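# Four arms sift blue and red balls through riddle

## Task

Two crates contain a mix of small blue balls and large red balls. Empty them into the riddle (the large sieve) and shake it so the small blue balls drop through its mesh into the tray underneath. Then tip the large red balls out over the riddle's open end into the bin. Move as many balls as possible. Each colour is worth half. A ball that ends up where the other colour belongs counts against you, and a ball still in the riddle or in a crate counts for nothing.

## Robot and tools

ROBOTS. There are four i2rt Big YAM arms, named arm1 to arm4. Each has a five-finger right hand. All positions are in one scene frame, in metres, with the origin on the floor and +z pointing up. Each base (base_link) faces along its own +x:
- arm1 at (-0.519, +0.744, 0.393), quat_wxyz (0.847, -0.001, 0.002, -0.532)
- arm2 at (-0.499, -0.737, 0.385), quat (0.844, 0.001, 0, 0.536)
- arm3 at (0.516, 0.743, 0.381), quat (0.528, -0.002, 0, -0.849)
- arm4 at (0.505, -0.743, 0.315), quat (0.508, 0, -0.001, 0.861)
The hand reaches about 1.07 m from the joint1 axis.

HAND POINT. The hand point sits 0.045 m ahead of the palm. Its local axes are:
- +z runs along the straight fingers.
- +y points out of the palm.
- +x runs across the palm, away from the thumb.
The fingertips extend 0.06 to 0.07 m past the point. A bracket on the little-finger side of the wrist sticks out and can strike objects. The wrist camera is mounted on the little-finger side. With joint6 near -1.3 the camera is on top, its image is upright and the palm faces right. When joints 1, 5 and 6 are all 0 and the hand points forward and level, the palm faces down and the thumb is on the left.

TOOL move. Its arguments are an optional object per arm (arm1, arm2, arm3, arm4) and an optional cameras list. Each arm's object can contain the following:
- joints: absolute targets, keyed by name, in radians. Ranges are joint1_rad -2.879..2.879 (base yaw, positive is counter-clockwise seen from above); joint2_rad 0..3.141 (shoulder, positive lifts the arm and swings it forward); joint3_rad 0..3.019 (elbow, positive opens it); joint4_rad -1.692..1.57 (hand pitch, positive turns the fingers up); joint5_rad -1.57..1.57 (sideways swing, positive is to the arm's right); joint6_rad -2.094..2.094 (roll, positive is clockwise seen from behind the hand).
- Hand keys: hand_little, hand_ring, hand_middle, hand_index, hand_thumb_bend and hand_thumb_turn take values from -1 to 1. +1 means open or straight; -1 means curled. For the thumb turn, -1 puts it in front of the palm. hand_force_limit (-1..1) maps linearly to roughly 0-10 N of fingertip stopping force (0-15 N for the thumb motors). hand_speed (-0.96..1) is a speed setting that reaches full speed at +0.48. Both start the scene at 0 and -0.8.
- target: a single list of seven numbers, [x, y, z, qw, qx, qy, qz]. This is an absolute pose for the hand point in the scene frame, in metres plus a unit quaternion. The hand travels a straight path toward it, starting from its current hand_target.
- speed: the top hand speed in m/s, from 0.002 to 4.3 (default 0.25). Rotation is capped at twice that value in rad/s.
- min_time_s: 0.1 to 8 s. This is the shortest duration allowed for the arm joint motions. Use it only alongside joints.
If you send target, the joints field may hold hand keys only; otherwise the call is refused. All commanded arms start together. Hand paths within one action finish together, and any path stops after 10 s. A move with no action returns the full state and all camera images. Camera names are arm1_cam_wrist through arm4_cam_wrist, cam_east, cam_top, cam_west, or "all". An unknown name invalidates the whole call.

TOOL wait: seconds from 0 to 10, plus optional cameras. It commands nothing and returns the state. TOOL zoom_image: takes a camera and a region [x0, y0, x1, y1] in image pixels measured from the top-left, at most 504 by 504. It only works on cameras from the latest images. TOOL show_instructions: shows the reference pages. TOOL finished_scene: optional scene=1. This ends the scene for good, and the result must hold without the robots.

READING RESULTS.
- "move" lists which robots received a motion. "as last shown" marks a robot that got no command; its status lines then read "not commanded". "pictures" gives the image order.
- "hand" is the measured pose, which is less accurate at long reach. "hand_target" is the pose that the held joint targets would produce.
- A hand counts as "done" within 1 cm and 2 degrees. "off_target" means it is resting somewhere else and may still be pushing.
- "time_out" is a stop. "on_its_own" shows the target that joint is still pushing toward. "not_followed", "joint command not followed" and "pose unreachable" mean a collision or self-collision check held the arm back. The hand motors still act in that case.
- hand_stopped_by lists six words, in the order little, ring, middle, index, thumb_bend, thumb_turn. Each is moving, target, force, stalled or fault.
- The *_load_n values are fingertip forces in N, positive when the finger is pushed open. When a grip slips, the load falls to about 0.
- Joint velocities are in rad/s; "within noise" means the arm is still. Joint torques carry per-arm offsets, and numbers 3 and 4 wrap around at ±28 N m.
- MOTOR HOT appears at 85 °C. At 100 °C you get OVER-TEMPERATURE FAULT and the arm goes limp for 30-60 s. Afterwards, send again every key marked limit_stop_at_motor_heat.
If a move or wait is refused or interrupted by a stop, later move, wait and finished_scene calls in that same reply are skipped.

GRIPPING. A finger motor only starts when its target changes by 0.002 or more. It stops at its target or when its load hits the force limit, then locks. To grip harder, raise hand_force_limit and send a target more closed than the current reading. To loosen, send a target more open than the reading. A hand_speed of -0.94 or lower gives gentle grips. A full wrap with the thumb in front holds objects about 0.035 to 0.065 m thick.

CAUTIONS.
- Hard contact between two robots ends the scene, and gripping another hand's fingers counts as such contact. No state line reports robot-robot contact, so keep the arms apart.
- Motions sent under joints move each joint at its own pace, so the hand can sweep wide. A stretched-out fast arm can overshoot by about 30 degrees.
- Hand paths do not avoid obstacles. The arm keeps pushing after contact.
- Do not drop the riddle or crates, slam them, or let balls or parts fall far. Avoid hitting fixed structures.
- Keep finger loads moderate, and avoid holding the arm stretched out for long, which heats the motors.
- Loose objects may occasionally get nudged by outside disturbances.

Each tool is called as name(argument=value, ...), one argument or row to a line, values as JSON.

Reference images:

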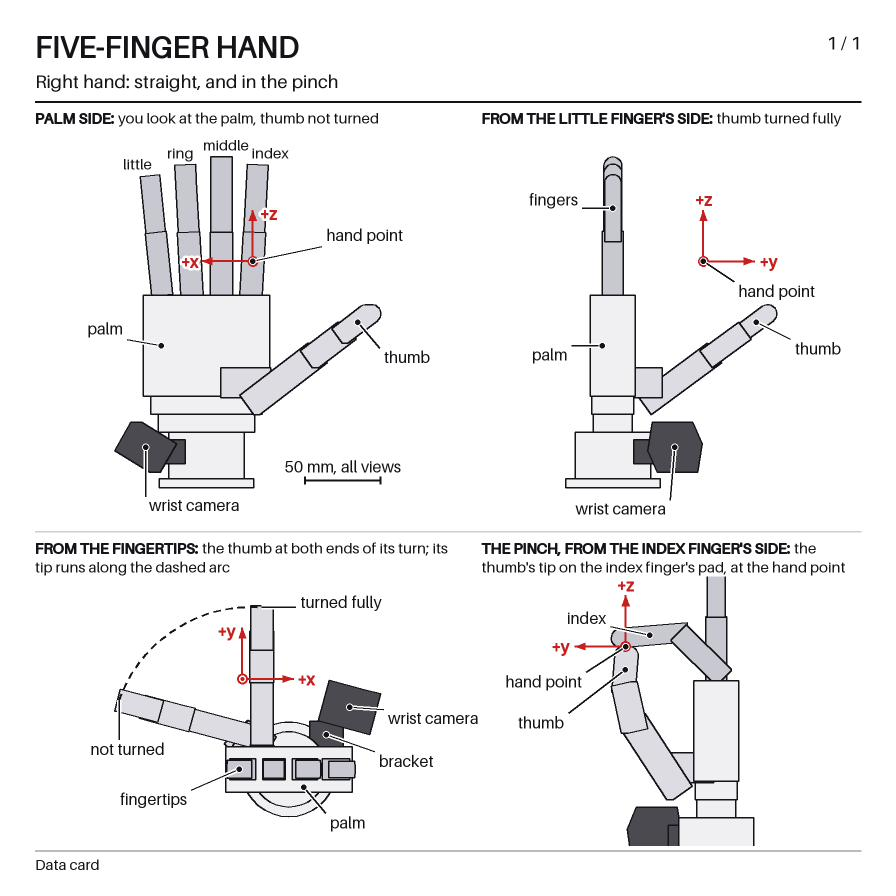

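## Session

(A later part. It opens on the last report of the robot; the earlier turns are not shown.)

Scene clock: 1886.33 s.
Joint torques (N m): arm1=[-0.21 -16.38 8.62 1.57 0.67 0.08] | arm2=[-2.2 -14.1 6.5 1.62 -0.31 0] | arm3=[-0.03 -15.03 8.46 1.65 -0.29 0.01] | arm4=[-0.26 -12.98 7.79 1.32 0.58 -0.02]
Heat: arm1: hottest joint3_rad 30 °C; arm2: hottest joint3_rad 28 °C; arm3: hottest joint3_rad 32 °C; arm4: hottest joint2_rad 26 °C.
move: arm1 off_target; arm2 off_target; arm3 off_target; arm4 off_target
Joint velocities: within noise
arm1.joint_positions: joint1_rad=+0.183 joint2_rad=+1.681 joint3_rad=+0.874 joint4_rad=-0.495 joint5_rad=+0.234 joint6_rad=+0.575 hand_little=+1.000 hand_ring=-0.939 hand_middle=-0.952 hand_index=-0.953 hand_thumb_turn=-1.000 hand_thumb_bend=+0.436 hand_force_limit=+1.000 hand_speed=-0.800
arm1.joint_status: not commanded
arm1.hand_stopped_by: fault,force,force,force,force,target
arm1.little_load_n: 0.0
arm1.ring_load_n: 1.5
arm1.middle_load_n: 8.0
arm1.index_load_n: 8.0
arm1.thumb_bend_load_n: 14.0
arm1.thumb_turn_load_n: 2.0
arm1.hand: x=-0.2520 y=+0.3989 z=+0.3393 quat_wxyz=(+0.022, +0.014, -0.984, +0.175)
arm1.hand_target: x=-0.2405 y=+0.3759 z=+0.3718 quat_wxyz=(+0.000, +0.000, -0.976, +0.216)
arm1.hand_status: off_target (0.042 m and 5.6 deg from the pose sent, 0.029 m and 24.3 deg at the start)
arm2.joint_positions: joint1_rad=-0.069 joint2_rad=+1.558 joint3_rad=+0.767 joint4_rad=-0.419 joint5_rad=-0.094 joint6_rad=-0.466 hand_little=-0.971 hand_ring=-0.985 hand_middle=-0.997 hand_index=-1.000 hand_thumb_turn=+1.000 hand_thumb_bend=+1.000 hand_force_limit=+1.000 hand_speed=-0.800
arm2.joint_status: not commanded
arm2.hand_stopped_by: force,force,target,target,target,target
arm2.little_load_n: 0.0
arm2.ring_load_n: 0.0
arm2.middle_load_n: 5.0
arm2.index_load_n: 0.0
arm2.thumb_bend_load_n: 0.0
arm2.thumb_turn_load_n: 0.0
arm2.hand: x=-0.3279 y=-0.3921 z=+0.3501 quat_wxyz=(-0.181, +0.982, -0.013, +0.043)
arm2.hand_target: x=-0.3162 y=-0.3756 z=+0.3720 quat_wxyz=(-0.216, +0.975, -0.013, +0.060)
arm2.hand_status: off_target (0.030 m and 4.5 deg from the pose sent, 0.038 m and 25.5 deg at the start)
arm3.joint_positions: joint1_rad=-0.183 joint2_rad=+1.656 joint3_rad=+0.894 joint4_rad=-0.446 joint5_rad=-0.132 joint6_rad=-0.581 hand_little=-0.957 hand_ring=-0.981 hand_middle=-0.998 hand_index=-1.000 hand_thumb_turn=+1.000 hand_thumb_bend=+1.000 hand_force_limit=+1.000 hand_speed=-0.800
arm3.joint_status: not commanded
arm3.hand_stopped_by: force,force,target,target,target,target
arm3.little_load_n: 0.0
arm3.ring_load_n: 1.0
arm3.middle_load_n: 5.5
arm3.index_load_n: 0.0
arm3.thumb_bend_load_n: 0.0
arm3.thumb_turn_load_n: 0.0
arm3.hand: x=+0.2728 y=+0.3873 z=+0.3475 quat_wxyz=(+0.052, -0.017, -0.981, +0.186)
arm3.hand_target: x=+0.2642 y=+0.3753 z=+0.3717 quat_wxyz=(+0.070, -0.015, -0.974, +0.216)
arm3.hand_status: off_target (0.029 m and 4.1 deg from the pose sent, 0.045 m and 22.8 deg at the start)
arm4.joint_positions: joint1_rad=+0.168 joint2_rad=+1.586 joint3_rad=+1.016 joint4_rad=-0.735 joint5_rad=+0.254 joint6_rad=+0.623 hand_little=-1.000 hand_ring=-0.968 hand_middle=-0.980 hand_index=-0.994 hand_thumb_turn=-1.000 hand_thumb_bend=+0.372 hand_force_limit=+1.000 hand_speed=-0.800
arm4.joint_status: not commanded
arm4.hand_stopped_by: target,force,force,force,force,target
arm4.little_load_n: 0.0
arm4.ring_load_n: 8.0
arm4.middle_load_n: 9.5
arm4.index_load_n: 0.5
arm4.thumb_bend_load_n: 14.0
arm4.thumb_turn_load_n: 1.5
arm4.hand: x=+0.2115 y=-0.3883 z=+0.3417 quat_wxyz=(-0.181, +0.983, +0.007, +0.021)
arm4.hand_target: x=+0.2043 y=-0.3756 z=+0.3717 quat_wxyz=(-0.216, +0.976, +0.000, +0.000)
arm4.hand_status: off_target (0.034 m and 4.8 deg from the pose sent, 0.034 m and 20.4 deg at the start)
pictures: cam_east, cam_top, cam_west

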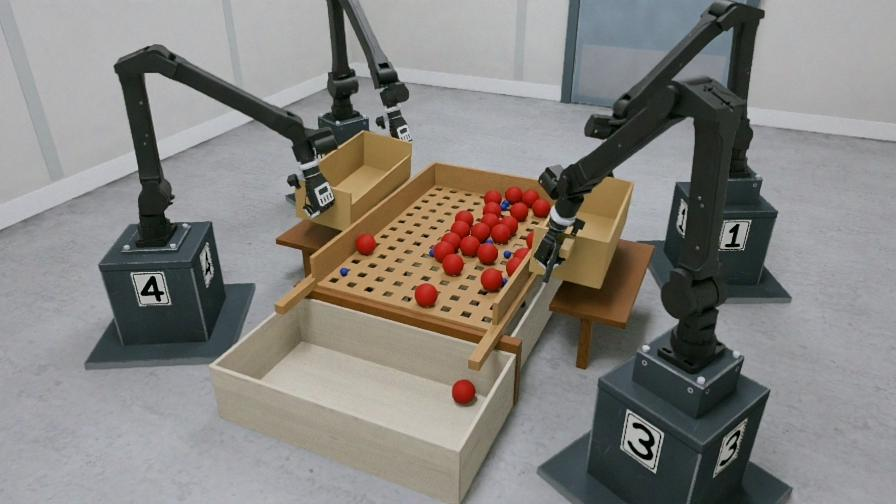

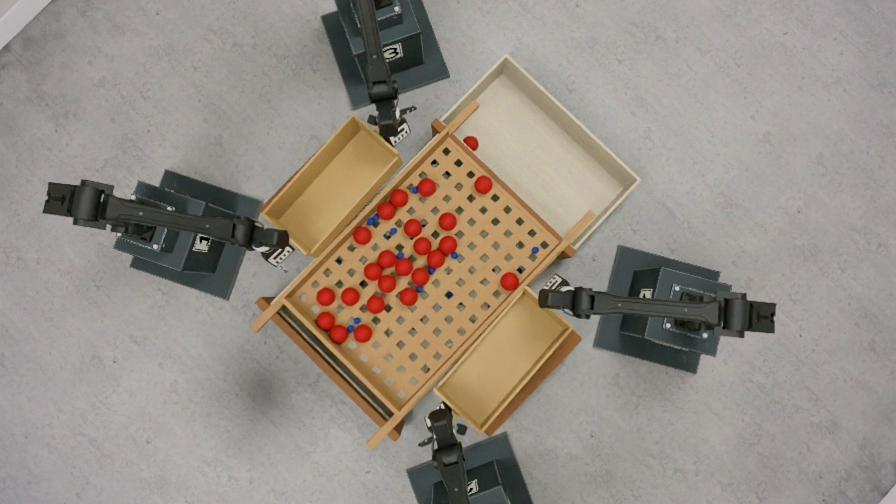

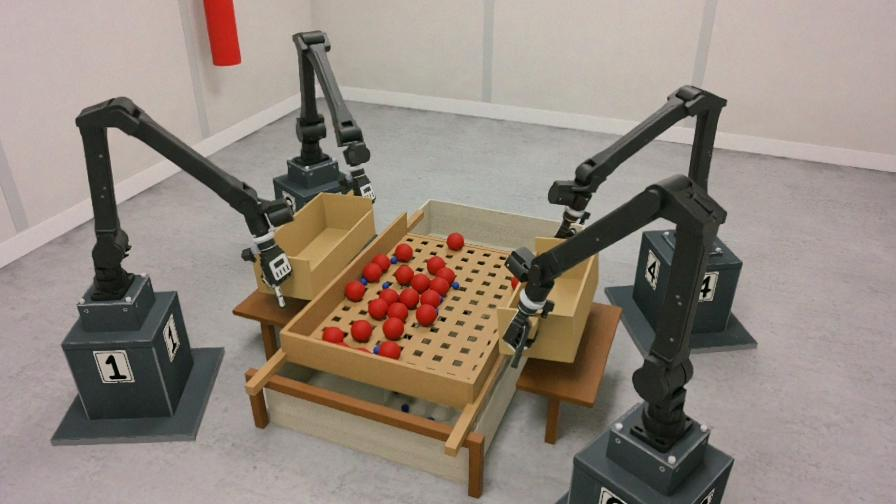

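move(
  arm1={"target": [-0.244, 0.412, 0.380, 0, 0, 0.9239, -0.3827], "speed": 0.12},
  arm2={"target": [-0.316, -0.412, 0.380, 0.3819, -0.9221, 0.02323, -0.05608], "speed": 0.12},
  arm3={"target": [0.266, 0.412, 0.380, -0.0665, 0.02755, 0.9215, -0.3817], "speed": 0.12},
  arm4={"target": [0.210, -0.412, 0.380, 0.3827, -0.9239, 0, 0], "speed": 0.12},
  cameras=["cam_top", "cam_east", "cam_west"],
)

move(
  arm1={"target": [-0.250, 0.432, 0.330, 0, 0, 0.8192, -0.5736], "speed": 0.12},
  arm2={"target": [-0.316, -0.432, 0.330, 0.5725, -0.8176, 0.0348, -0.0497], "speed": 0.12},
  arm3={"target": [0.270, 0.432, 0.330, -0.0590, 0.0413, 0.8171, -0.5721], "speed": 0.12},
  arm4={"target": [0.216, -0.432, 0.330, 0.5736, -0.8192, 0, 0], "speed": 0.12},
  cameras=["cam_top", "cam_east", "cam_west"],
)

Scene clock: 1907.53 s.
Joint torques (N m): arm1=[-0.5 -13.04 7.95 2.41 1.45 0.09] | arm2=[-1.9 -9.35 6.02 2.28 -0.86 0.21] | arm3=[-0.26 -11.58 7.82 2.51 -0.78 0.12] | arm4=[-0.32 -9.52 7.6 1.83 0.95 -0.29]
Heat: arm1: hottest joint3_rad 29 °C; arm2: hottest joint3_rad 28 °C; arm3: hottest joint3_rad 31 °C; arm4: hottest joint2_rad 26 °C.
move: arm1 off_target; arm2 off_target; arm3 off_target; arm4 off_target
Joint velocities: within noise
arm1.joint_positions: joint1_rad=+0.360 joint2_rad=+1.500 joint3_rad=+0.587 joint4_rad=-0.142 joint5_rad=+0.500 joint6_rad=+0.622 hand_little=+1.000 hand_ring=-0.939 hand_middle=-0.952 hand_index=-0.953 hand_thumb_turn=-1.000 hand_thumb_bend=+0.436 hand_force_limit=+1.000 hand_speed=-0.800
arm1.joint_status: not commanded
arm1.hand_stopped_by: fault,force,force,force,force,target
arm1.little_load_n: 0.0
arm1.ring_load_n: 5.0
arm1.middle_load_n: 8.5
arm1.index_load_n: 6.5
arm1.thumb_bend_load_n: 14.0
arm1.thumb_turn_load_n: 2.0
arm1.hand: x=-0.2547 y=+0.4352 z=+0.3492 quat_wxyz=(+0.020, +0.026, -0.939, +0.343)
arm1.hand_target: x=-0.2445 y=+0.4126 z=+0.3798 quat_wxyz=(+0.000, +0.000, -0.924, +0.382)
arm1.hand_status: off_target (0.040 m and 6.1 deg from the pose sent, 0.043 m and 25.0 deg at the start)
arm2.joint_positions: joint1_rad=-0.247 joint2_rad=+1.351 joint3_rad=+0.471 joint4_rad=-0.048 joint5_rad=-0.347 joint6_rad=-0.525 hand_little=-0.971 hand_ring=-0.985 hand_middle=-0.997 hand_index=-1.000 hand_thumb_turn=+1.000 hand_thumb_bend=+1.000 hand_force_limit=+1.000 hand_speed=-0.800
arm2.joint_status: not commanded
arm2.hand_stopped_by: force,force,target,target,target,target
arm2.little_load_n: 0.0
arm2.ring_load_n: 0.0
arm2.middle_load_n: 7.5
arm2.index_load_n: 0.0
arm2.thumb_bend_load_n: 0.0
arm2.thumb_turn_load_n: 0.0
arm2.hand: x=-0.3261 y=-0.4271 z=+0.3593 quat_wxyz=(-0.350, +0.936, -0.021, +0.042)
arm2.hand_target: x=-0.3161 y=-0.4124 z=+0.3799 quat_wxyz=(-0.382, +0.922, -0.023, +0.056)
arm2.hand_status: off_target (0.028 m and 4.3 deg from the pose sent, 0.038 m and 24.2 deg at the start)
arm3.joint_positions: joint1_rad=-0.365 joint2_rad=+1.481 joint3_rad=+0.613 joint4_rad=-0.084 joint5_rad=-0.415 joint6_rad=-0.615 hand_little=-0.957 hand_ring=-0.981 hand_middle=-0.998 hand_index=-1.000 hand_thumb_turn=+1.000 hand_thumb_bend=+1.000 hand_force_limit=+1.000 hand_speed=-0.800
arm3.joint_status: not commanded
arm3.hand_stopped_by: force,force,target,target,target,target
arm3.little_load_n: 0.0
arm3.ring_load_n: 2.0
arm3.middle_load_n: 6.0
arm3.index_load_n: 0.0
arm3.thumb_bend_load_n: 0.0
arm3.thumb_turn_load_n: 0.0
arm3.hand: x=+0.2725 y=+0.4226 z=+0.3584 quat_wxyz=(+0.050, -0.034, -0.933, +0.354)
arm3.hand_target: x=+0.2662 y=+0.4121 z=+0.3795 quat_wxyz=(+0.066, -0.027, -0.922, +0.381)
arm3.hand_status: off_target (0.025 m and 3.9 deg from the pose sent, 0.041 m and 23.6 deg at the start)
arm4.joint_positions: joint1_rad=+0.340 joint2_rad=+1.367 joint3_rad=+0.735 joint4_rad=-0.430 joint5_rad=+0.539 joint6_rad=+0.699 hand_little=-1.000 hand_ring=-0.968 hand_middle=-0.980 hand_index=-0.993 hand_thumb_turn=-1.000 hand_thumb_bend=+0.372 hand_force_limit=+1.000 hand_speed=-0.800
arm4.joint_status: not commanded
arm4.hand_stopped_by: target,force,force,force,force,target
arm4.little_load_n: 0.0
arm4.ring_load_n: 8.5
arm4.middle_load_n: 10.0
arm4.index_load_n: 2.0
arm4.thumb_bend_load_n: 14.0
arm4.thumb_turn_load_n: 1.5
arm4.hand: x=+0.2149 y=-0.4225 z=+0.3532 quat_wxyz=(-0.354, +0.935, +0.001, +0.016)
arm4.hand_target: x=+0.2102 y=-0.4123 z=+0.3794 quat_wxyz=(-0.382, +0.924, -0.001, +0.001)
arm4.hand_status: off_target (0.029 m and 4.0 deg from the pose sent, 0.045 m and 24.2 deg at the start)
pictures: cam_east, cam_top, cam_west

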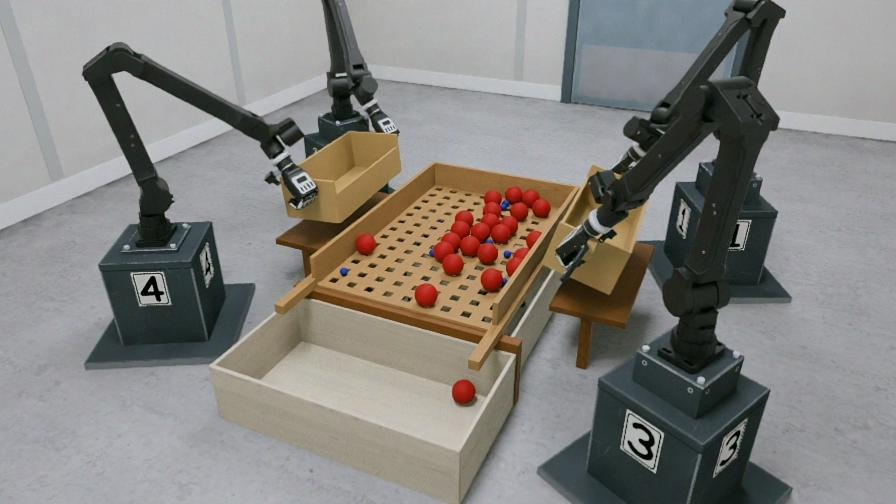

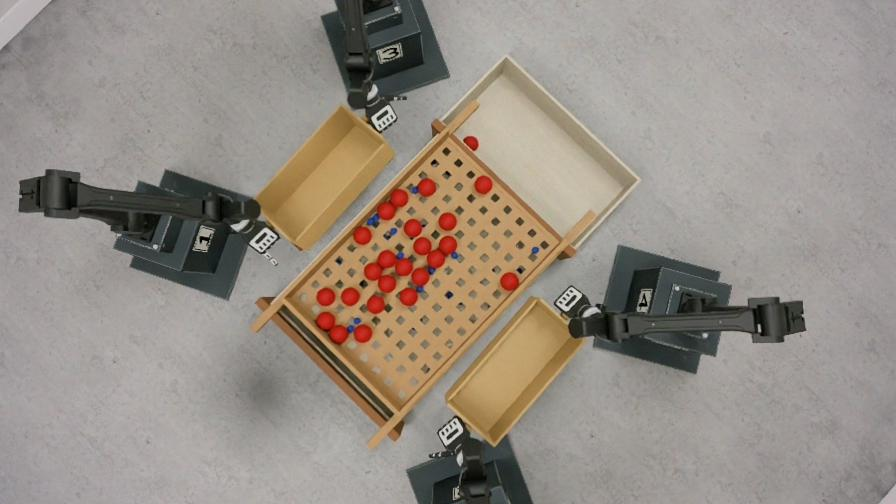

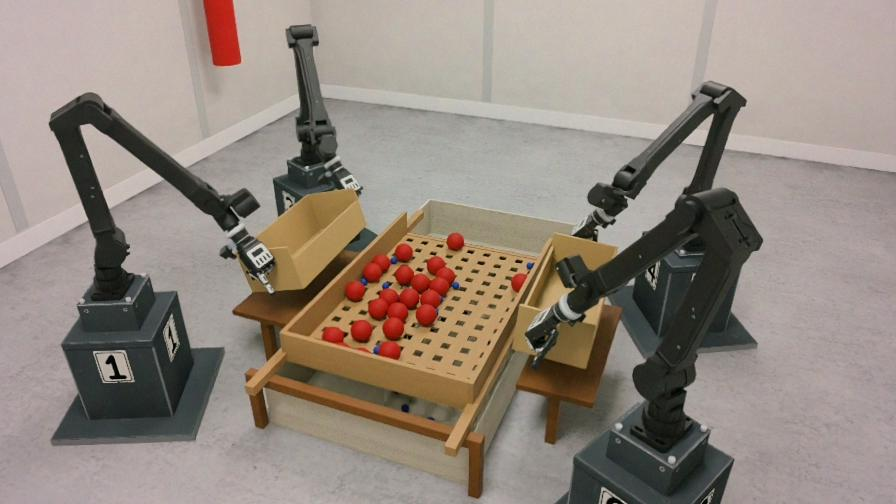

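Scene clock: 1910.40 s.
Joint torques (N m): arm1=[-0.15 -10.23 2.61 3.15 1.21 0.01] | arm2=[-2.14 -7.53 0.98 3.4 -0.97 0.23] | arm3=[-0.26 -9.35 2.74 3.86 -0.85 0.27] | arm4=[-0.09 -5.42 5.18 2.74 0.99 -0.31]
Heat: arm1: hottest joint3_rad 29 °C; arm2: hottest joint3_rad 28 °C; arm3: hottest joint3_rad 30 °C; arm4: hottest joint2_rad 26 °C.
move: arm1 off_target; arm2 off_target; arm3 off_target; arm4 off_target
Joint velocities: within noise
arm1.joint_positions: joint1_rad=+0.565 joint2_rad=+1.822 joint3_rad=+0.348 joint4_rad=+0.812 joint5_rad=+0.897 joint6_rad=+0.509 hand_little=+1.000 hand_ring=-0.939 hand_middle=-0.952 hand_index=-0.953 hand_thumb_turn=-1.000 hand_thumb_bend=+0.436 hand_force_limit=+1.000 hand_speed=-0.800
arm1.joint_status: not commanded
arm1.hand_stopped_by: fault,force,force,force,force,target
arm1.little_load_n: 0.0
arm1.ring_load_n: 1.5
arm1.middle_load_n: 8.0
arm1.index_load_n: 7.0
arm1.thumb_bend_load_n: 14.0
arm1.thumb_turn_load_n: 1.5
arm1.hand: x=-0.2548 y=+0.4413 z=+0.3151 quat_wxyz=(+0.011, +0.020, -0.831, +0.555)
arm1.hand_target: x=-0.2503 y=+0.4322 z=+0.3298 quat_wxyz=(+0.000, +0.000, -0.820, +0.573)
arm1.hand_status: off_target (0.018 m and 3.6 deg from the pose sent, 0.020 m and 30.1 deg at the start)
arm2.joint_positions: joint1_rad=-0.484 joint2_rad=+1.796 joint3_rad=+0.223 joint4_rad=+1.040 joint5_rad=-0.727 joint6_rad=-0.404 hand_little=-0.971 hand_ring=-0.985 hand_middle=-0.997 hand_index=-1.000 hand_thumb_turn=+1.000 hand_thumb_bend=+1.000 hand_force_limit=+1.000 hand_speed=-0.800
arm2.joint_status: not commanded
arm2.hand_stopped_by: force,force,target,target,target,target
arm2.little_load_n: 0.0
arm2.ring_load_n: 2.0
arm2.middle_load_n: 4.0
arm2.index_load_n: 0.0
arm2.thumb_bend_load_n: 0.0
arm2.thumb_turn_load_n: 0.0
arm2.hand: x=-0.3213 y=-0.4365 z=+0.3201 quat_wxyz=(-0.556, +0.829, -0.039, +0.042)
arm2.hand_target: x=-0.3163 y=-0.4322 z=+0.3298 quat_wxyz=(-0.572, +0.818, -0.034, +0.049)
arm2.hand_status: off_target (0.012 m and 2.5 deg from the pose sent, 0.031 m and 29.0 deg at the start)
arm3.joint_positions: joint1_rad=-0.577 joint2_rad=+1.801 joint3_rad=+0.366 joint4_rad=+0.854 joint5_rad=-0.800 joint6_rad=-0.470 hand_little=-0.957 hand_ring=-0.981 hand_middle=-0.998 hand_index=-1.000 hand_thumb_turn=+1.000 hand_thumb_bend=+1.000 hand_force_limit=+1.000 hand_speed=-0.800
arm3.joint_status: not commanded
arm3.hand_stopped_by: force,force,target,target,target,target
arm3.little_load_n: 0.5
arm3.ring_load_n: 3.0
arm3.middle_load_n: 3.5
arm3.index_load_n: 0.0
arm3.thumb_bend_load_n: 0.0
arm3.thumb_turn_load_n: 0.0
arm3.hand: x=+0.2741 y=+0.4371 z=+0.3170 quat_wxyz=(+0.050, -0.047, -0.829, +0.555)
arm3.hand_target: x=+0.2701 y=+0.4321 z=+0.3298 quat_wxyz=(+0.059, -0.041, -0.817, +0.572)
arm3.hand_status: off_target (0.015 m and 2.7 deg from the pose sent, 0.030 m and 28.4 deg at the start)
arm4.joint_positions: joint1_rad=+0.543 joint2_rad=+1.473 joint3_rad=+0.408 joint4_rad=+0.382 joint5_rad=+0.935 joint6_rad=+0.570 hand_little=-1.000 hand_ring=-0.968 hand_middle=-0.980 hand_index=-0.993 hand_thumb_turn=-1.000 hand_thumb_bend=+0.372 hand_force_limit=+1.000 hand_speed=-0.800
arm4.joint_status: not commanded
arm4.hand_stopped_by: target,force,force,force,force,target
arm4.little_load_n: 0.0
arm4.ring_load_n: 5.0
arm4.middle_load_n: 10.0
arm4.index_load_n: 2.5
arm4.thumb_bend_load_n: 14.0
arm4.thumb_turn_load_n: 1.5
arm4.hand: x=+0.2201 y=-0.4372 z=+0.3191 quat_wxyz=(-0.560, +0.829, +0.002, +0.004)
arm4.hand_target: x=+0.2160 y=-0.4321 z=+0.3301 quat_wxyz=(-0.573, +0.820, -0.001, +0.000)
arm4.hand_status: off_target (0.013 m and 2.0 deg from the pose sent, 0.025 m and 28.6 deg at the start)
pictures: cam_east, cam_top, cam_west

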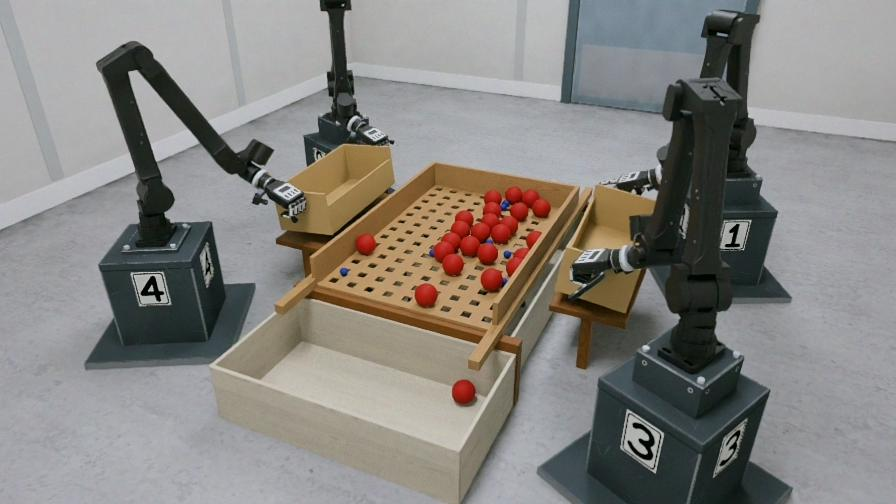

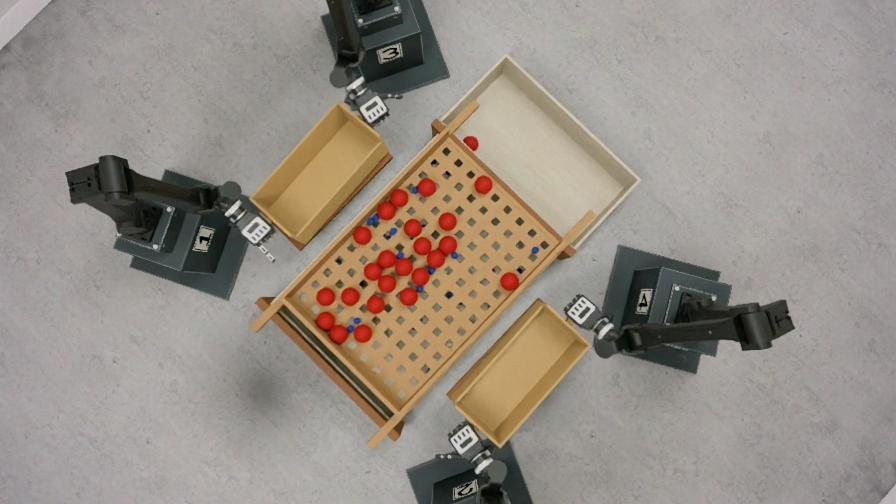

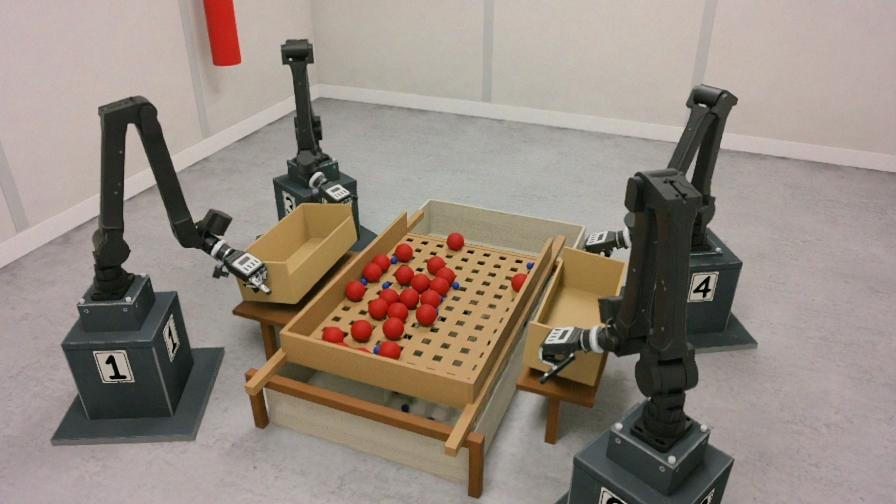

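move(
  arm1={"target": [-0.252, 0.436, 0.292, 0, 0, 0.8192, -0.5736], "speed": 0.05},
  arm2={"target": [-0.316, -0.436, 0.290, 0.5725, -0.8176, 0.0348, -0.0497], "speed": 0.05},
  arm3={"target": [0.272, 0.436, 0.292, -0.0590, 0.0413, 0.8171, -0.5721], "speed": 0.05},
  arm4={"target": [0.218, -0.436, 0.290, 0.5736, -0.8192, 0, 0], "speed": 0.05},
  cameras=["cam_top", "cam_east", "cam_west"],
)

Scene clock: 1923.83 s.
Joint torques (N m): arm1=[-0.09 -10.93 1.03 3.21 1.48 0.02] | arm2=[-2.73 -8.76 -0.42 3.37 -0.9 0.24] | arm3=[0.21 -8.82 1.57 3.51 -0.95 0.16] | arm4=[0.03 -5.6 3.58 2.65 0.95 -0.21]
Heat: arm1: hottest joint3_rad 29 °C; arm2: hottest joint3_rad 27 °C; arm3: hottest joint3_rad 29 °C; arm4: hottest joint2_rad 25 °C.
move: arm1 off_target; arm2 off_target; arm3 off_target; arm4 done
Joint velocities: within noise
arm1.joint_positions: joint1_rad=+0.573 joint2_rad=+2.009 joint3_rad=+0.363 joint4_rad=+0.985 joint5_rad=+0.897 joint6_rad=+0.510 hand_little=+1.000 hand_ring=-0.939 hand_middle=-0.952 hand_index=-0.953 hand_thumb_turn=-1.000 hand_thumb_bend=+0.436 hand_force_limit=+1.000 hand_speed=-0.800
arm1.joint_status: not commanded
arm1.hand_stopped_by: fault,force,force,force,force,target
arm1.little_load_n: 0.0
arm1.ring_load_n: 1.5
arm1.middle_load_n: 7.5
arm1.index_load_n: 4.0
arm1.thumb_bend_load_n: 14.0
arm1.thumb_turn_load_n: 2.0
arm1.hand: x=-0.2552 y=+0.4451 z=+0.2785 quat_wxyz=(+0.008, +0.022, -0.831, +0.555)
arm1.hand_target: x=-0.2522 y=+0.4363 z=+0.2917 quat_wxyz=(+0.000, +0.000, -0.820, +0.573)
arm1.hand_status: off_target (0.017 m and 3.7 deg from the pose sent, 0.024 m and 3.6 deg at the start)
arm2.joint_positions: joint1_rad=-0.495 joint2_rad=+2.051 joint3_rad=+0.246 joint4_rad=+1.264 joint5_rad=-0.741 joint6_rad=-0.410 hand_little=-0.971 hand_ring=-0.985 hand_middle=-0.997 hand_index=-1.000 hand_thumb_turn=+1.000 hand_thumb_bend=+1.000 hand_force_limit=+1.000 hand_speed=-0.800
arm2.joint_status: not commanded
arm2.hand_stopped_by: force,force,target,target,target,target
arm2.little_load_n: 0.0
arm2.ring_load_n: 1.5
arm2.middle_load_n: 3.0
arm2.index_load_n: 0.0
arm2.thumb_bend_load_n: 0.0
arm2.thumb_turn_load_n: 0.0
arm2.hand: x=-0.3237 y=-0.4406 z=+0.2806 quat_wxyz=(-0.556, +0.829, -0.038, +0.039)
arm2.hand_target: x=-0.3162 y=-0.4361 z=+0.2898 quat_wxyz=(-0.572, +0.818, -0.034, +0.049)
arm2.hand_status: off_target (0.013 m and 2.7 deg from the pose sent, 0.031 m and 2.5 deg at the start)
arm3.joint_positions: joint1_rad=-0.586 joint2_rad=+1.978 joint3_rad=+0.372 joint4_rad=+1.036 joint5_rad=-0.805 joint6_rad=-0.470 hand_little=-0.957 hand_ring=-0.981 hand_middle=-0.998 hand_index=-1.000 hand_thumb_turn=+1.000 hand_thumb_bend=+1.000 hand_force_limit=+1.000 hand_speed=-0.800
arm3.joint_status: not commanded
arm3.hand_stopped_by: force,force,target,target,target,target
arm3.little_load_n: 1.5
arm3.ring_load_n: 2.0
arm3.middle_load_n: 1.5
arm3.index_load_n: 0.5
arm3.thumb_bend_load_n: 0.0
arm3.thumb_turn_load_n: 0.0
arm3.hand: x=+0.2748 y=+0.4407 z=+0.2832 quat_wxyz=(+0.055, -0.047, -0.827, +0.558)
arm3.hand_target: x=+0.2720 y=+0.4361 z=+0.2919 quat_wxyz=(+0.059, -0.041, -0.817, +0.572)
arm3.hand_status: off_target (0.010 m and 2.1 deg from the pose sent, 0.025 m and 2.7 deg at the start)
arm4.joint_positions: joint1_rad=+0.549 joint2_rad=+1.632 joint3_rad=+0.389 joint4_rad=+0.569 joint5_rad=+0.943 joint6_rad=+0.568 hand_little=-1.000 hand_ring=-0.968 hand_middle=-0.980 hand_index=-0.994 hand_thumb_turn=-1.000 hand_thumb_bend=+0.372 hand_force_limit=+1.000 hand_speed=-0.800
arm4.joint_status: not commanded
arm4.hand_stopped_by: target,force,force,force,force,target
arm4.little_load_n: 0.0
arm4.ring_load_n: 3.0
arm4.middle_load_n: 10.0
arm4.index_load_n: 1.0
arm4.thumb_bend_load_n: 14.0
arm4.thumb_turn_load_n: 1.0
arm4.hand: x=+0.2198 y=-0.4385 z=+0.2839 quat_wxyz=(-0.563, +0.826, +0.002, +0.002)
arm4.hand_target: x=+0.2180 y=-0.4360 z=+0.2900 quat_wxyz=(-0.573, +0.819, +0.000, +0.000)
arm4.hand_status: done (0.007 m and 1.5 deg from the pose sent, 0.029 m and 2.0 deg at the start)
pictures: cam_east, cam_top, cam_west

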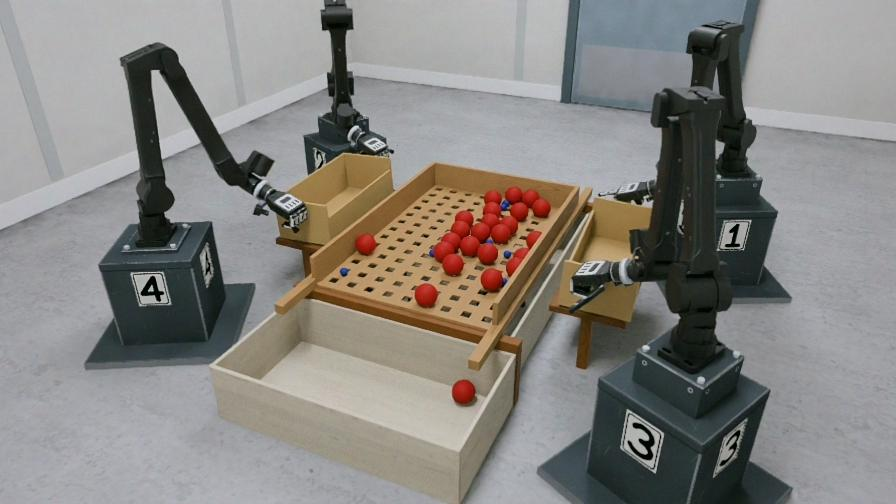

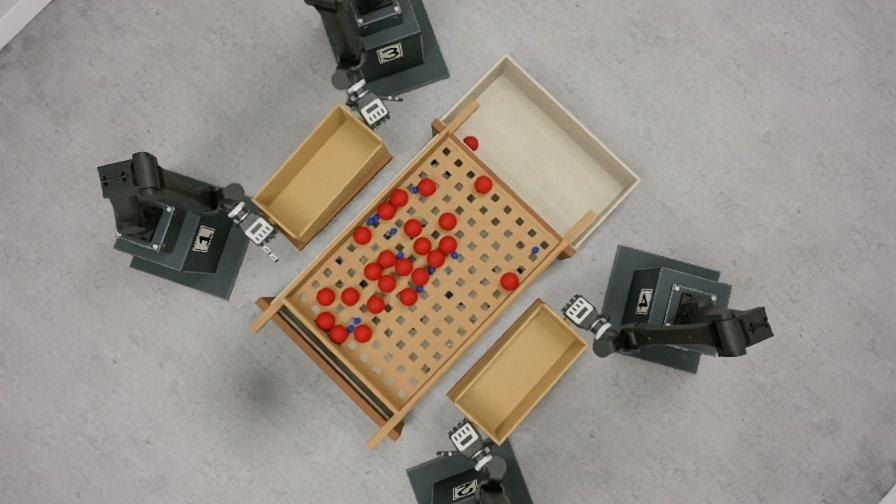

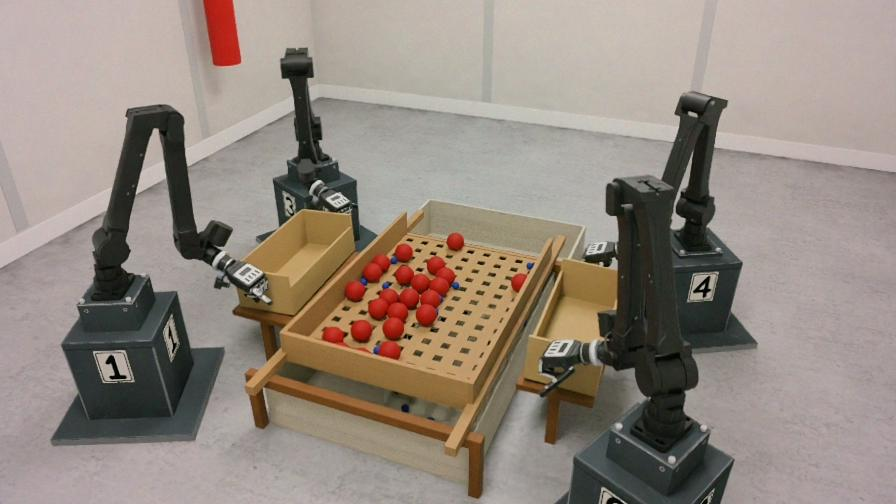

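move(
  arm1={"target": [-0.252, 0.436, 0.284, 0, 0, 0.8192, -0.5736], "speed": 0.05},
  arm2={"target": [-0.318, -0.436, 0.280, 0.5725, -0.8176, 0.0348, -0.0497], "speed": 0.05},
  arm3={"target": [0.272, 0.436, 0.281, -0.0590, 0.0413, 0.8171, -0.5721], "speed": 0.05},
  arm4={"target": [0.218, -0.436, 0.279, 0.5736, -0.8192, 0, 0], "speed": 0.05},
)

move(
  arm1={"joints": {"hand_ring": -0.1, "hand_middle": -0.1, "hand_index": -0.1, "hand_thumb_bend": 1.0, "hand_speed": -0.4}},
  arm2={"joints": {"hand_little": 0.3, "hand_ring": 0.3, "hand_middle": 0.3, "hand_index": 0.3, "hand_speed": -0.4}},
  arm3={"joints": {"hand_little": 0.3, "hand_ring": 0.3, "hand_middle": 0.3, "hand_index": 0.3, "hand_speed": -0.4}},
  arm4={"joints": {"hand_little": -0.1, "hand_ring": -0.1, "hand_middle": -0.1, "hand_index": -0.1, "hand_thumb_bend": 1.0, "hand_speed": -0.4}},
  cameras=["all"],
)

Scene clock: 1934.97 s.
Joint torques (N m): arm1=[-0.09 -10.46 1.18 3.08 1.29 0.06] | arm2=[-2.14 -8.76 -0.51 3.23 -0.68 0.26] | arm3=[0.15 -8.35 1.43 3.02 -0.49 0.18] | arm4=[0.09 -4.84 3.23 2.56 0.61 -0.14]
Heat: arm1: hottest joint3_rad 28 °C; arm2: hottest joint3_rad 26 °C; arm3: hottest joint3_rad 28 °C; arm4: hottest joint2_rad 25 °C.
move: arm1 off_target; arm2 off_target; arm3 done; arm4 done
Joint velocities: within noise
arm1.joint_positions: joint1_rad=+0.574 joint2_rad=+2.043 joint3_rad=+0.365 joint4_rad=+1.020 joint5_rad=+0.902 joint6_rad=+0.505 hand_little=+1.000 hand_ring=-0.939 hand_middle=-0.952 hand_index=-0.953 hand_thumb_turn=-1.000 hand_thumb_bend=+0.436 hand_force_limit=+1.000 hand_speed=-0.800
arm1.joint_status: not commanded
arm1.hand_stopped_by: fault,force,force,force,force,target
arm1.little_load_n: 0.0
arm1.ring_load_n: 2.0
arm1.middle_load_n: 7.5
arm1.index_load_n: 2.5
arm1.thumb_bend_load_n: 14.0
arm1.thumb_turn_load_n: 2.0
arm1.hand: x=-0.2568 y=+0.4451 z=+0.2730 quat_wxyz=(+0.010, +0.022, -0.830, +0.557)
arm1.hand_target: x=-0.2522 y=+0.4363 z=+0.2840 quat_wxyz=(+0.000, +0.000, -0.820, +0.573)
arm1.hand_status: off_target (0.015 m and 3.5 deg from the pose sent, 0.011 m and 3.7 deg at the start)
arm2.joint_positions: joint1_rad=-0.495 joint2_rad=+2.112 joint3_rad=+0.252 joint4_rad=+1.325 joint5_rad=-0.742 joint6_rad=-0.415 hand_little=-0.971 hand_ring=-0.985 hand_middle=-0.997 hand_index=-1.000 hand_thumb_turn=+1.000 hand_thumb_bend=+1.000 hand_force_limit=+1.000 hand_speed=-0.800
arm2.joint_status: not commanded
arm2.hand_stopped_by: force,force,target,target,target,target
arm2.little_load_n: 0.0
arm2.ring_load_n: 2.0
arm2.middle_load_n: 2.5
arm2.index_load_n: 0.0
arm2.thumb_bend_load_n: 0.0
arm2.thumb_turn_load_n: 0.0
arm2.hand: x=-0.3244 y=-0.4412 z=+0.2720 quat_wxyz=(-0.558, +0.828, -0.035, +0.042)
arm2.hand_target: x=-0.3181 y=-0.4361 z=+0.2800 quat_wxyz=(-0.572, +0.818, -0.034, +0.049)
arm2.hand_status: off_target (0.011 m and 2.3 deg from the pose sent, 0.007 m and 2.6 deg at the start)
arm3.joint_positions: joint1_rad=-0.586 joint2_rad=+2.021 joint3_rad=+0.379 joint4_rad=+1.091 joint5_rad=-0.817 joint6_rad=-0.465 hand_little=-0.957 hand_ring=-0.981 hand_middle=-0.999 hand_index=-1.000 hand_thumb_turn=+1.000 hand_thumb_bend=+1.000 hand_force_limit=+1.000 hand_speed=-0.800
arm3.joint_status: not commanded
arm3.hand_stopped_by: force,force,target,target,target,target
arm3.little_load_n: 0.5
arm3.ring_load_n: 0.5
arm3.middle_load_n: 0.0
arm3.index_load_n: 0.0
arm3.thumb_bend_load_n: 0.0
arm3.thumb_turn_load_n: 0.0
arm3.hand: x=+0.2747 y=+0.4385 z=+0.2782 quat_wxyz=(+0.056, -0.042, -0.822, +0.565)
arm3.hand_target: x=+0.2722 y=+0.4361 z=+0.2810 quat_wxyz=(+0.059, -0.041, -0.817, +0.572)
arm3.hand_status: done (0.005 m and 1.1 deg from the pose sent, 0.006 m and 2.1 deg at the start)
arm4.joint_positions: joint1_rad=+0.550 joint2_rad=+1.671 joint3_rad=+0.389 joint4_rad=+0.628 joint5_rad=+0.952 joint6_rad=+0.559 hand_little=-1.000 hand_ring=-0.968 hand_middle=-0.980 hand_index=-0.994 hand_thumb_turn=-1.000 hand_thumb_bend=+0.372 hand_force_limit=+1.000 hand_speed=-0.800
arm4.joint_status: not commanded
arm4.hand_stopped_by: target,force,force,force,force,target
arm4.little_load_n: 0.0
arm4.ring_load_n: 1.5
arm4.middle_load_n: 10.0
arm4.index_load_n: 2.0
arm4.thumb_bend_load_n: 14.5
arm4.thumb_turn_load_n: 1.5
arm4.hand: x=+0.2183 y=-0.4362 z=+0.2793 quat_wxyz=(-0.569, +0.822, -0.001, +0.001)
arm4.hand_target: x=+0.2179 y=-0.4360 z=+0.2791 quat_wxyz=(-0.573, +0.819, +0.000, +0.000)
arm4.hand_status: done (0.000 m and 0.6 deg from the pose sent, 0.006 m and 1.5 deg at the start)
pictures: none

Scene clock: 1936.23 s.
Joint torques (N m): arm1=[-0.15 -10.29 1.2 2.36 0.56 0.07] | arm2=[-2.61 -9.17 -0.65 2.44 -0.16 0.09] | arm3=[0.09 -8.47 1.7 2.71 -0.09 0.1] | arm4=[0.03 -4.95 3.23 2.18 0.51 -0.13]
Heat: arm1: hottest joint3_rad 28 °C; arm2: hottest joint3_rad 26 °C; arm3: hottest joint3_rad 28 °C; arm4: hottest joint2_rad 25 °C.
move: arm1 done; arm2 done; arm3 done; arm4 done
Joint velocities: within noise
arm1.joint_positions: joint1_rad=+0.574 joint2_rad=+2.043 joint3_rad=+0.365 joint4_rad=+1.040 joint5_rad=+0.923 joint6_rad=+0.505 hand_little=+1.000 hand_ring=-0.100 hand_middle=-0.100 hand_index=-0.100 hand_thumb_turn=-1.000 hand_thumb_bend=+1.000 hand_force_limit=+1.000 hand_speed=-0.400
arm1.joint_status: all done
arm1.hand_stopped_by: fault,target,target,target,target,target
arm1.little_load_n: 0.0
arm1.ring_load_n: 0.0
arm1.middle_load_n: 0.0
arm1.index_load_n: 0.0
arm1.thumb_bend_load_n: 0.0
arm1.thumb_turn_load_n: 0.0
arm1.hand: x=-0.2573 y=+0.4415 z=+0.2776 quat_wxyz=(+0.010, +0.013, -0.824, +0.566)
arm1.hand_target: x=-0.2523 y=+0.4364 z=+0.2839 quat_wxyz=(+0.000, +0.000, -0.820, +0.573)
arm1.hand_status: not commanded
arm2.joint_positions: joint1_rad=-0.495 joint2_rad=+2.112 joint3_rad=+0.253 joint4_rad=+1.348 joint5_rad=-0.754 joint6_rad=-0.396 hand_little=+0.300 hand_ring=+0.300 hand_middle=+0.300 hand_index=+0.300 hand_thumb_turn=+1.000 hand_thumb_bend=+1.000 hand_force_limit=+1.000 hand_speed=-0.400
arm2.joint_status: all done
arm2.hand_stopped_by: target,target,target,target,target,target
arm2.little_load_n: 0.0
arm2.ring_load_n: 0.0
arm2.middle_load_n: 0.0
arm2.index_load_n: 0.0
arm2.thumb_bend_load_n: 0.0
arm2.thumb_turn_load_n: 0.0
arm2.hand: x=-0.3244 y=-0.4381 z=+0.2767 quat_wxyz=(-0.566, +0.823, -0.034, +0.040)
arm2.hand_target: x=-0.3182 y=-0.4362 z=+0.2799 quat_wxyz=(-0.572, +0.818, -0.034, +0.049)
arm2.hand_status: not commanded
arm3.joint_positions: joint1_rad=-0.585 joint2_rad=+2.023 joint3_rad=+0.374 joint4_rad=+1.099 joint5_rad=-0.827 joint6_rad=-0.457 hand_little=+0.300 hand_ring=+0.300 hand_middle=+0.300 hand_index=+0.300 hand_thumb_turn=+1.000 hand_thumb_bend=+1.000 hand_force_limit=+1.000 hand_speed=-0.400
arm3.joint_status: all done
arm3.hand_stopped_by: target,target,target,target,target,target
arm3.little_load_n: -1.0
arm3.ring_load_n: 0.0
arm3.middle_load_n: -0.5
arm3.index_load_n: 0.0
arm3.thumb_bend_load_n: 0.0
arm3.thumb_turn_load_n: 0.0
arm3.hand: x=+0.2790 y=+0.4388 z=+0.2788 quat_wxyz=(+0.049, -0.042, -0.821, +0.567)
arm3.hand_target: x=+0.2722 y=+0.4361 z=+0.2810 quat_wxyz=(+0.059, -0.041, -0.817, +0.572)
arm3.hand_status: not commanded
arm4.joint_positions: joint1_rad=+0.550 joint2_rad=+1.671 joint3_rad=+0.389 joint4_rad=+0.635 joint5_rad=+0.955 joint6_rad=+0.558 hand_little=-0.100 hand_ring=-0.100 hand_middle=-0.100 hand_index=-0.100 hand_thumb_turn=-1.000 hand_thumb_bend=+1.000 hand_force_limit=+1.000 hand_speed=-0.400
arm4.joint_status: all done
arm4.hand_stopped_by: target,target,target,target,target,target
arm4.little_load_n: 0.0
arm4.ring_load_n: 0.0
arm4.middle_load_n: 0.0
arm4.index_load_n: 0.0
arm4.thumb_bend_load_n: 0.0
arm4.thumb_turn_load_n: 0.0
arm4.hand: x=+0.2179 y=-0.4353 z=+0.2806 quat_wxyz=(-0.571, +0.821, -0.003, -0.001)
arm4.hand_target: x=+0.2179 y=-0.4360 z=+0.2791 quat_wxyz=(-0.573, +0.819, +0.000, +0.000)
arm4.hand_status: not commanded
pictures: arm1_cam_wrist, arm2_cam_wrist, arm3_cam_wrist, arm4_cam_wrist, cam_east, cam_top, cam_west

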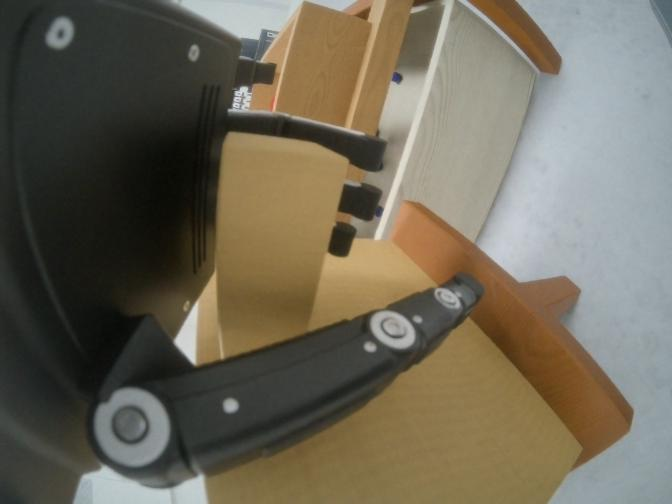

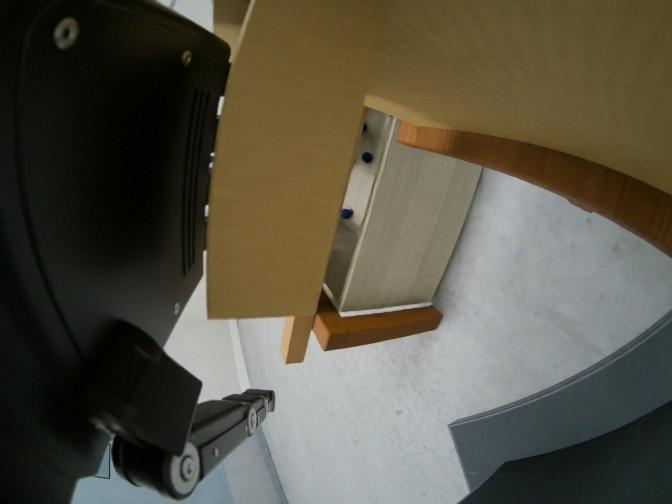

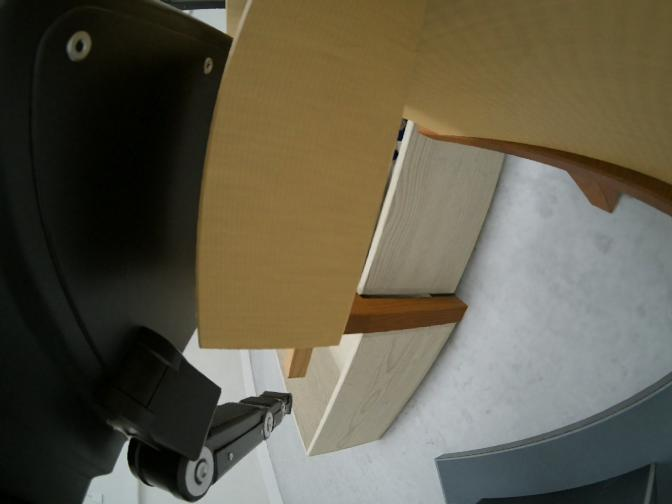

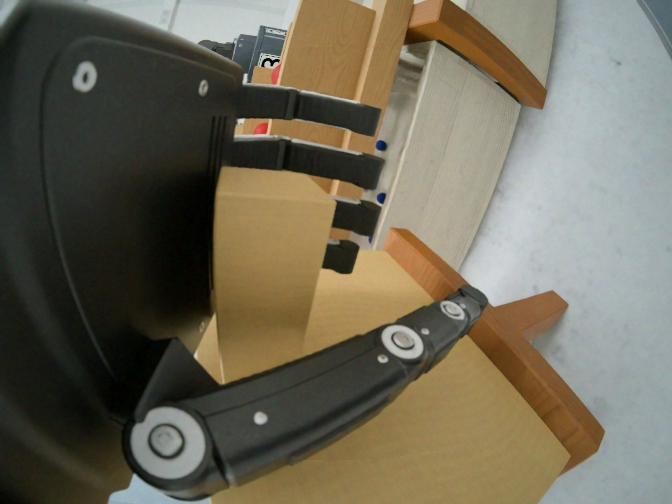

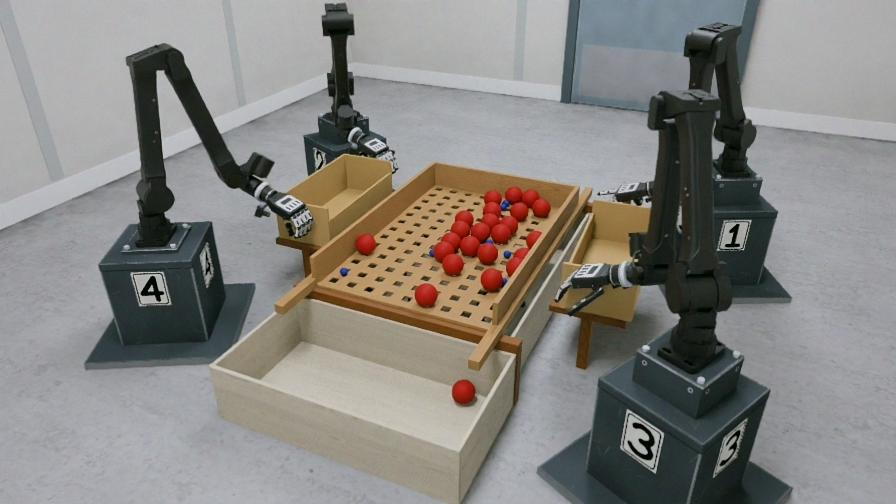

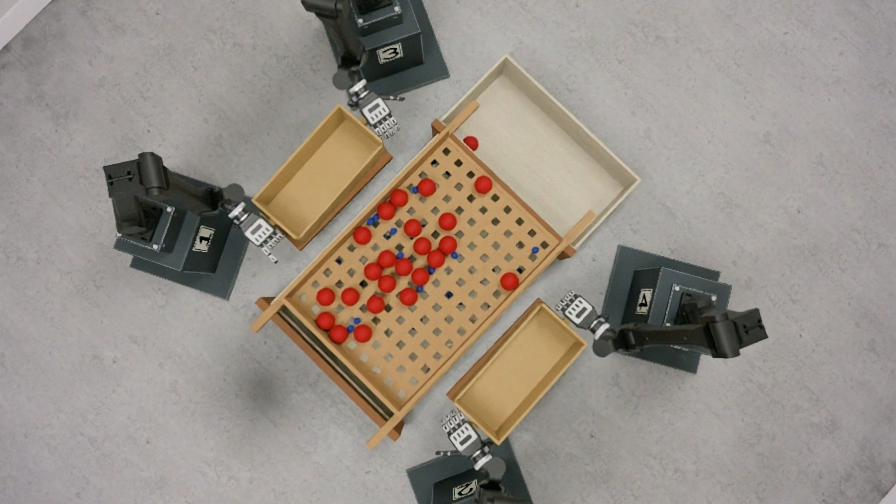

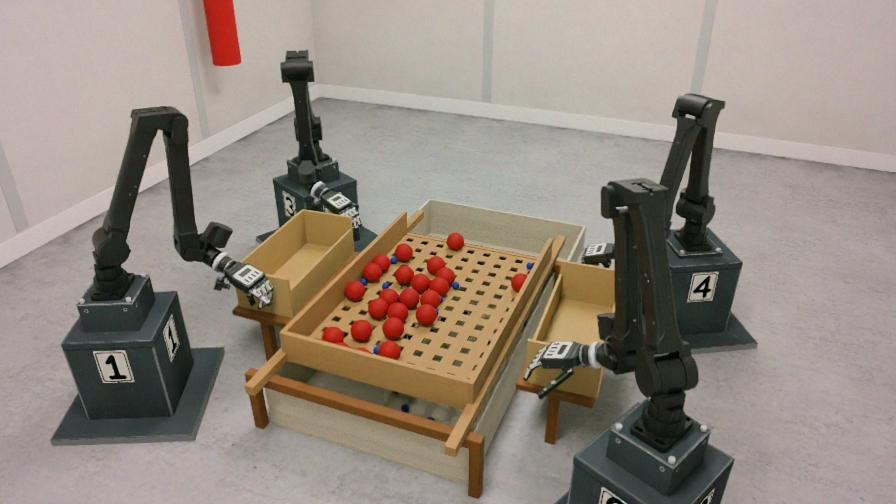

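zoom_image(
  camera="cam_west",
  region=[220, 330, 520, 504],
)

zoom_image(
  camera="cam_east",
  region=[260, 230, 560, 400],
)

zoom_image(
  camera="cam_top",
  region=[230, 60, 640, 460],
)

Scaled by 1.680 from the camera's image (finer frame: 1280x720).

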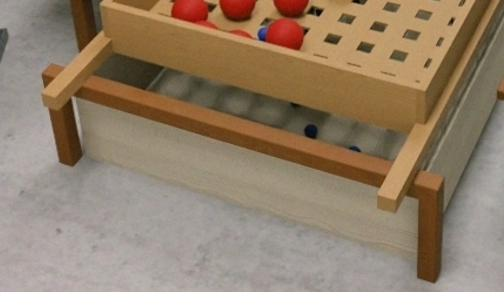

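Scaled by 1.680 from the camera's image (finer frame: 1280x720).

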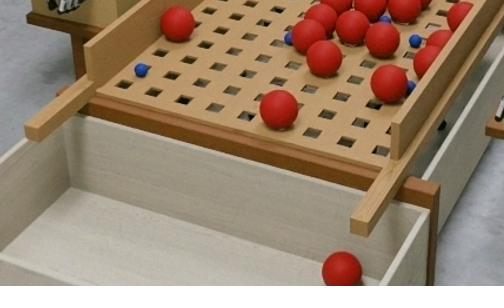

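Scaled by 1.229 from the camera's image (finer frame: 1280x720).

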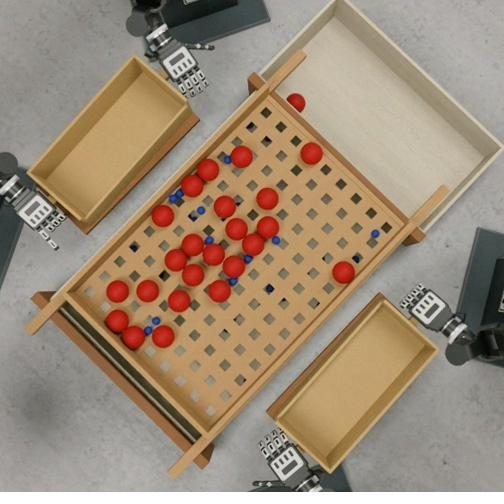

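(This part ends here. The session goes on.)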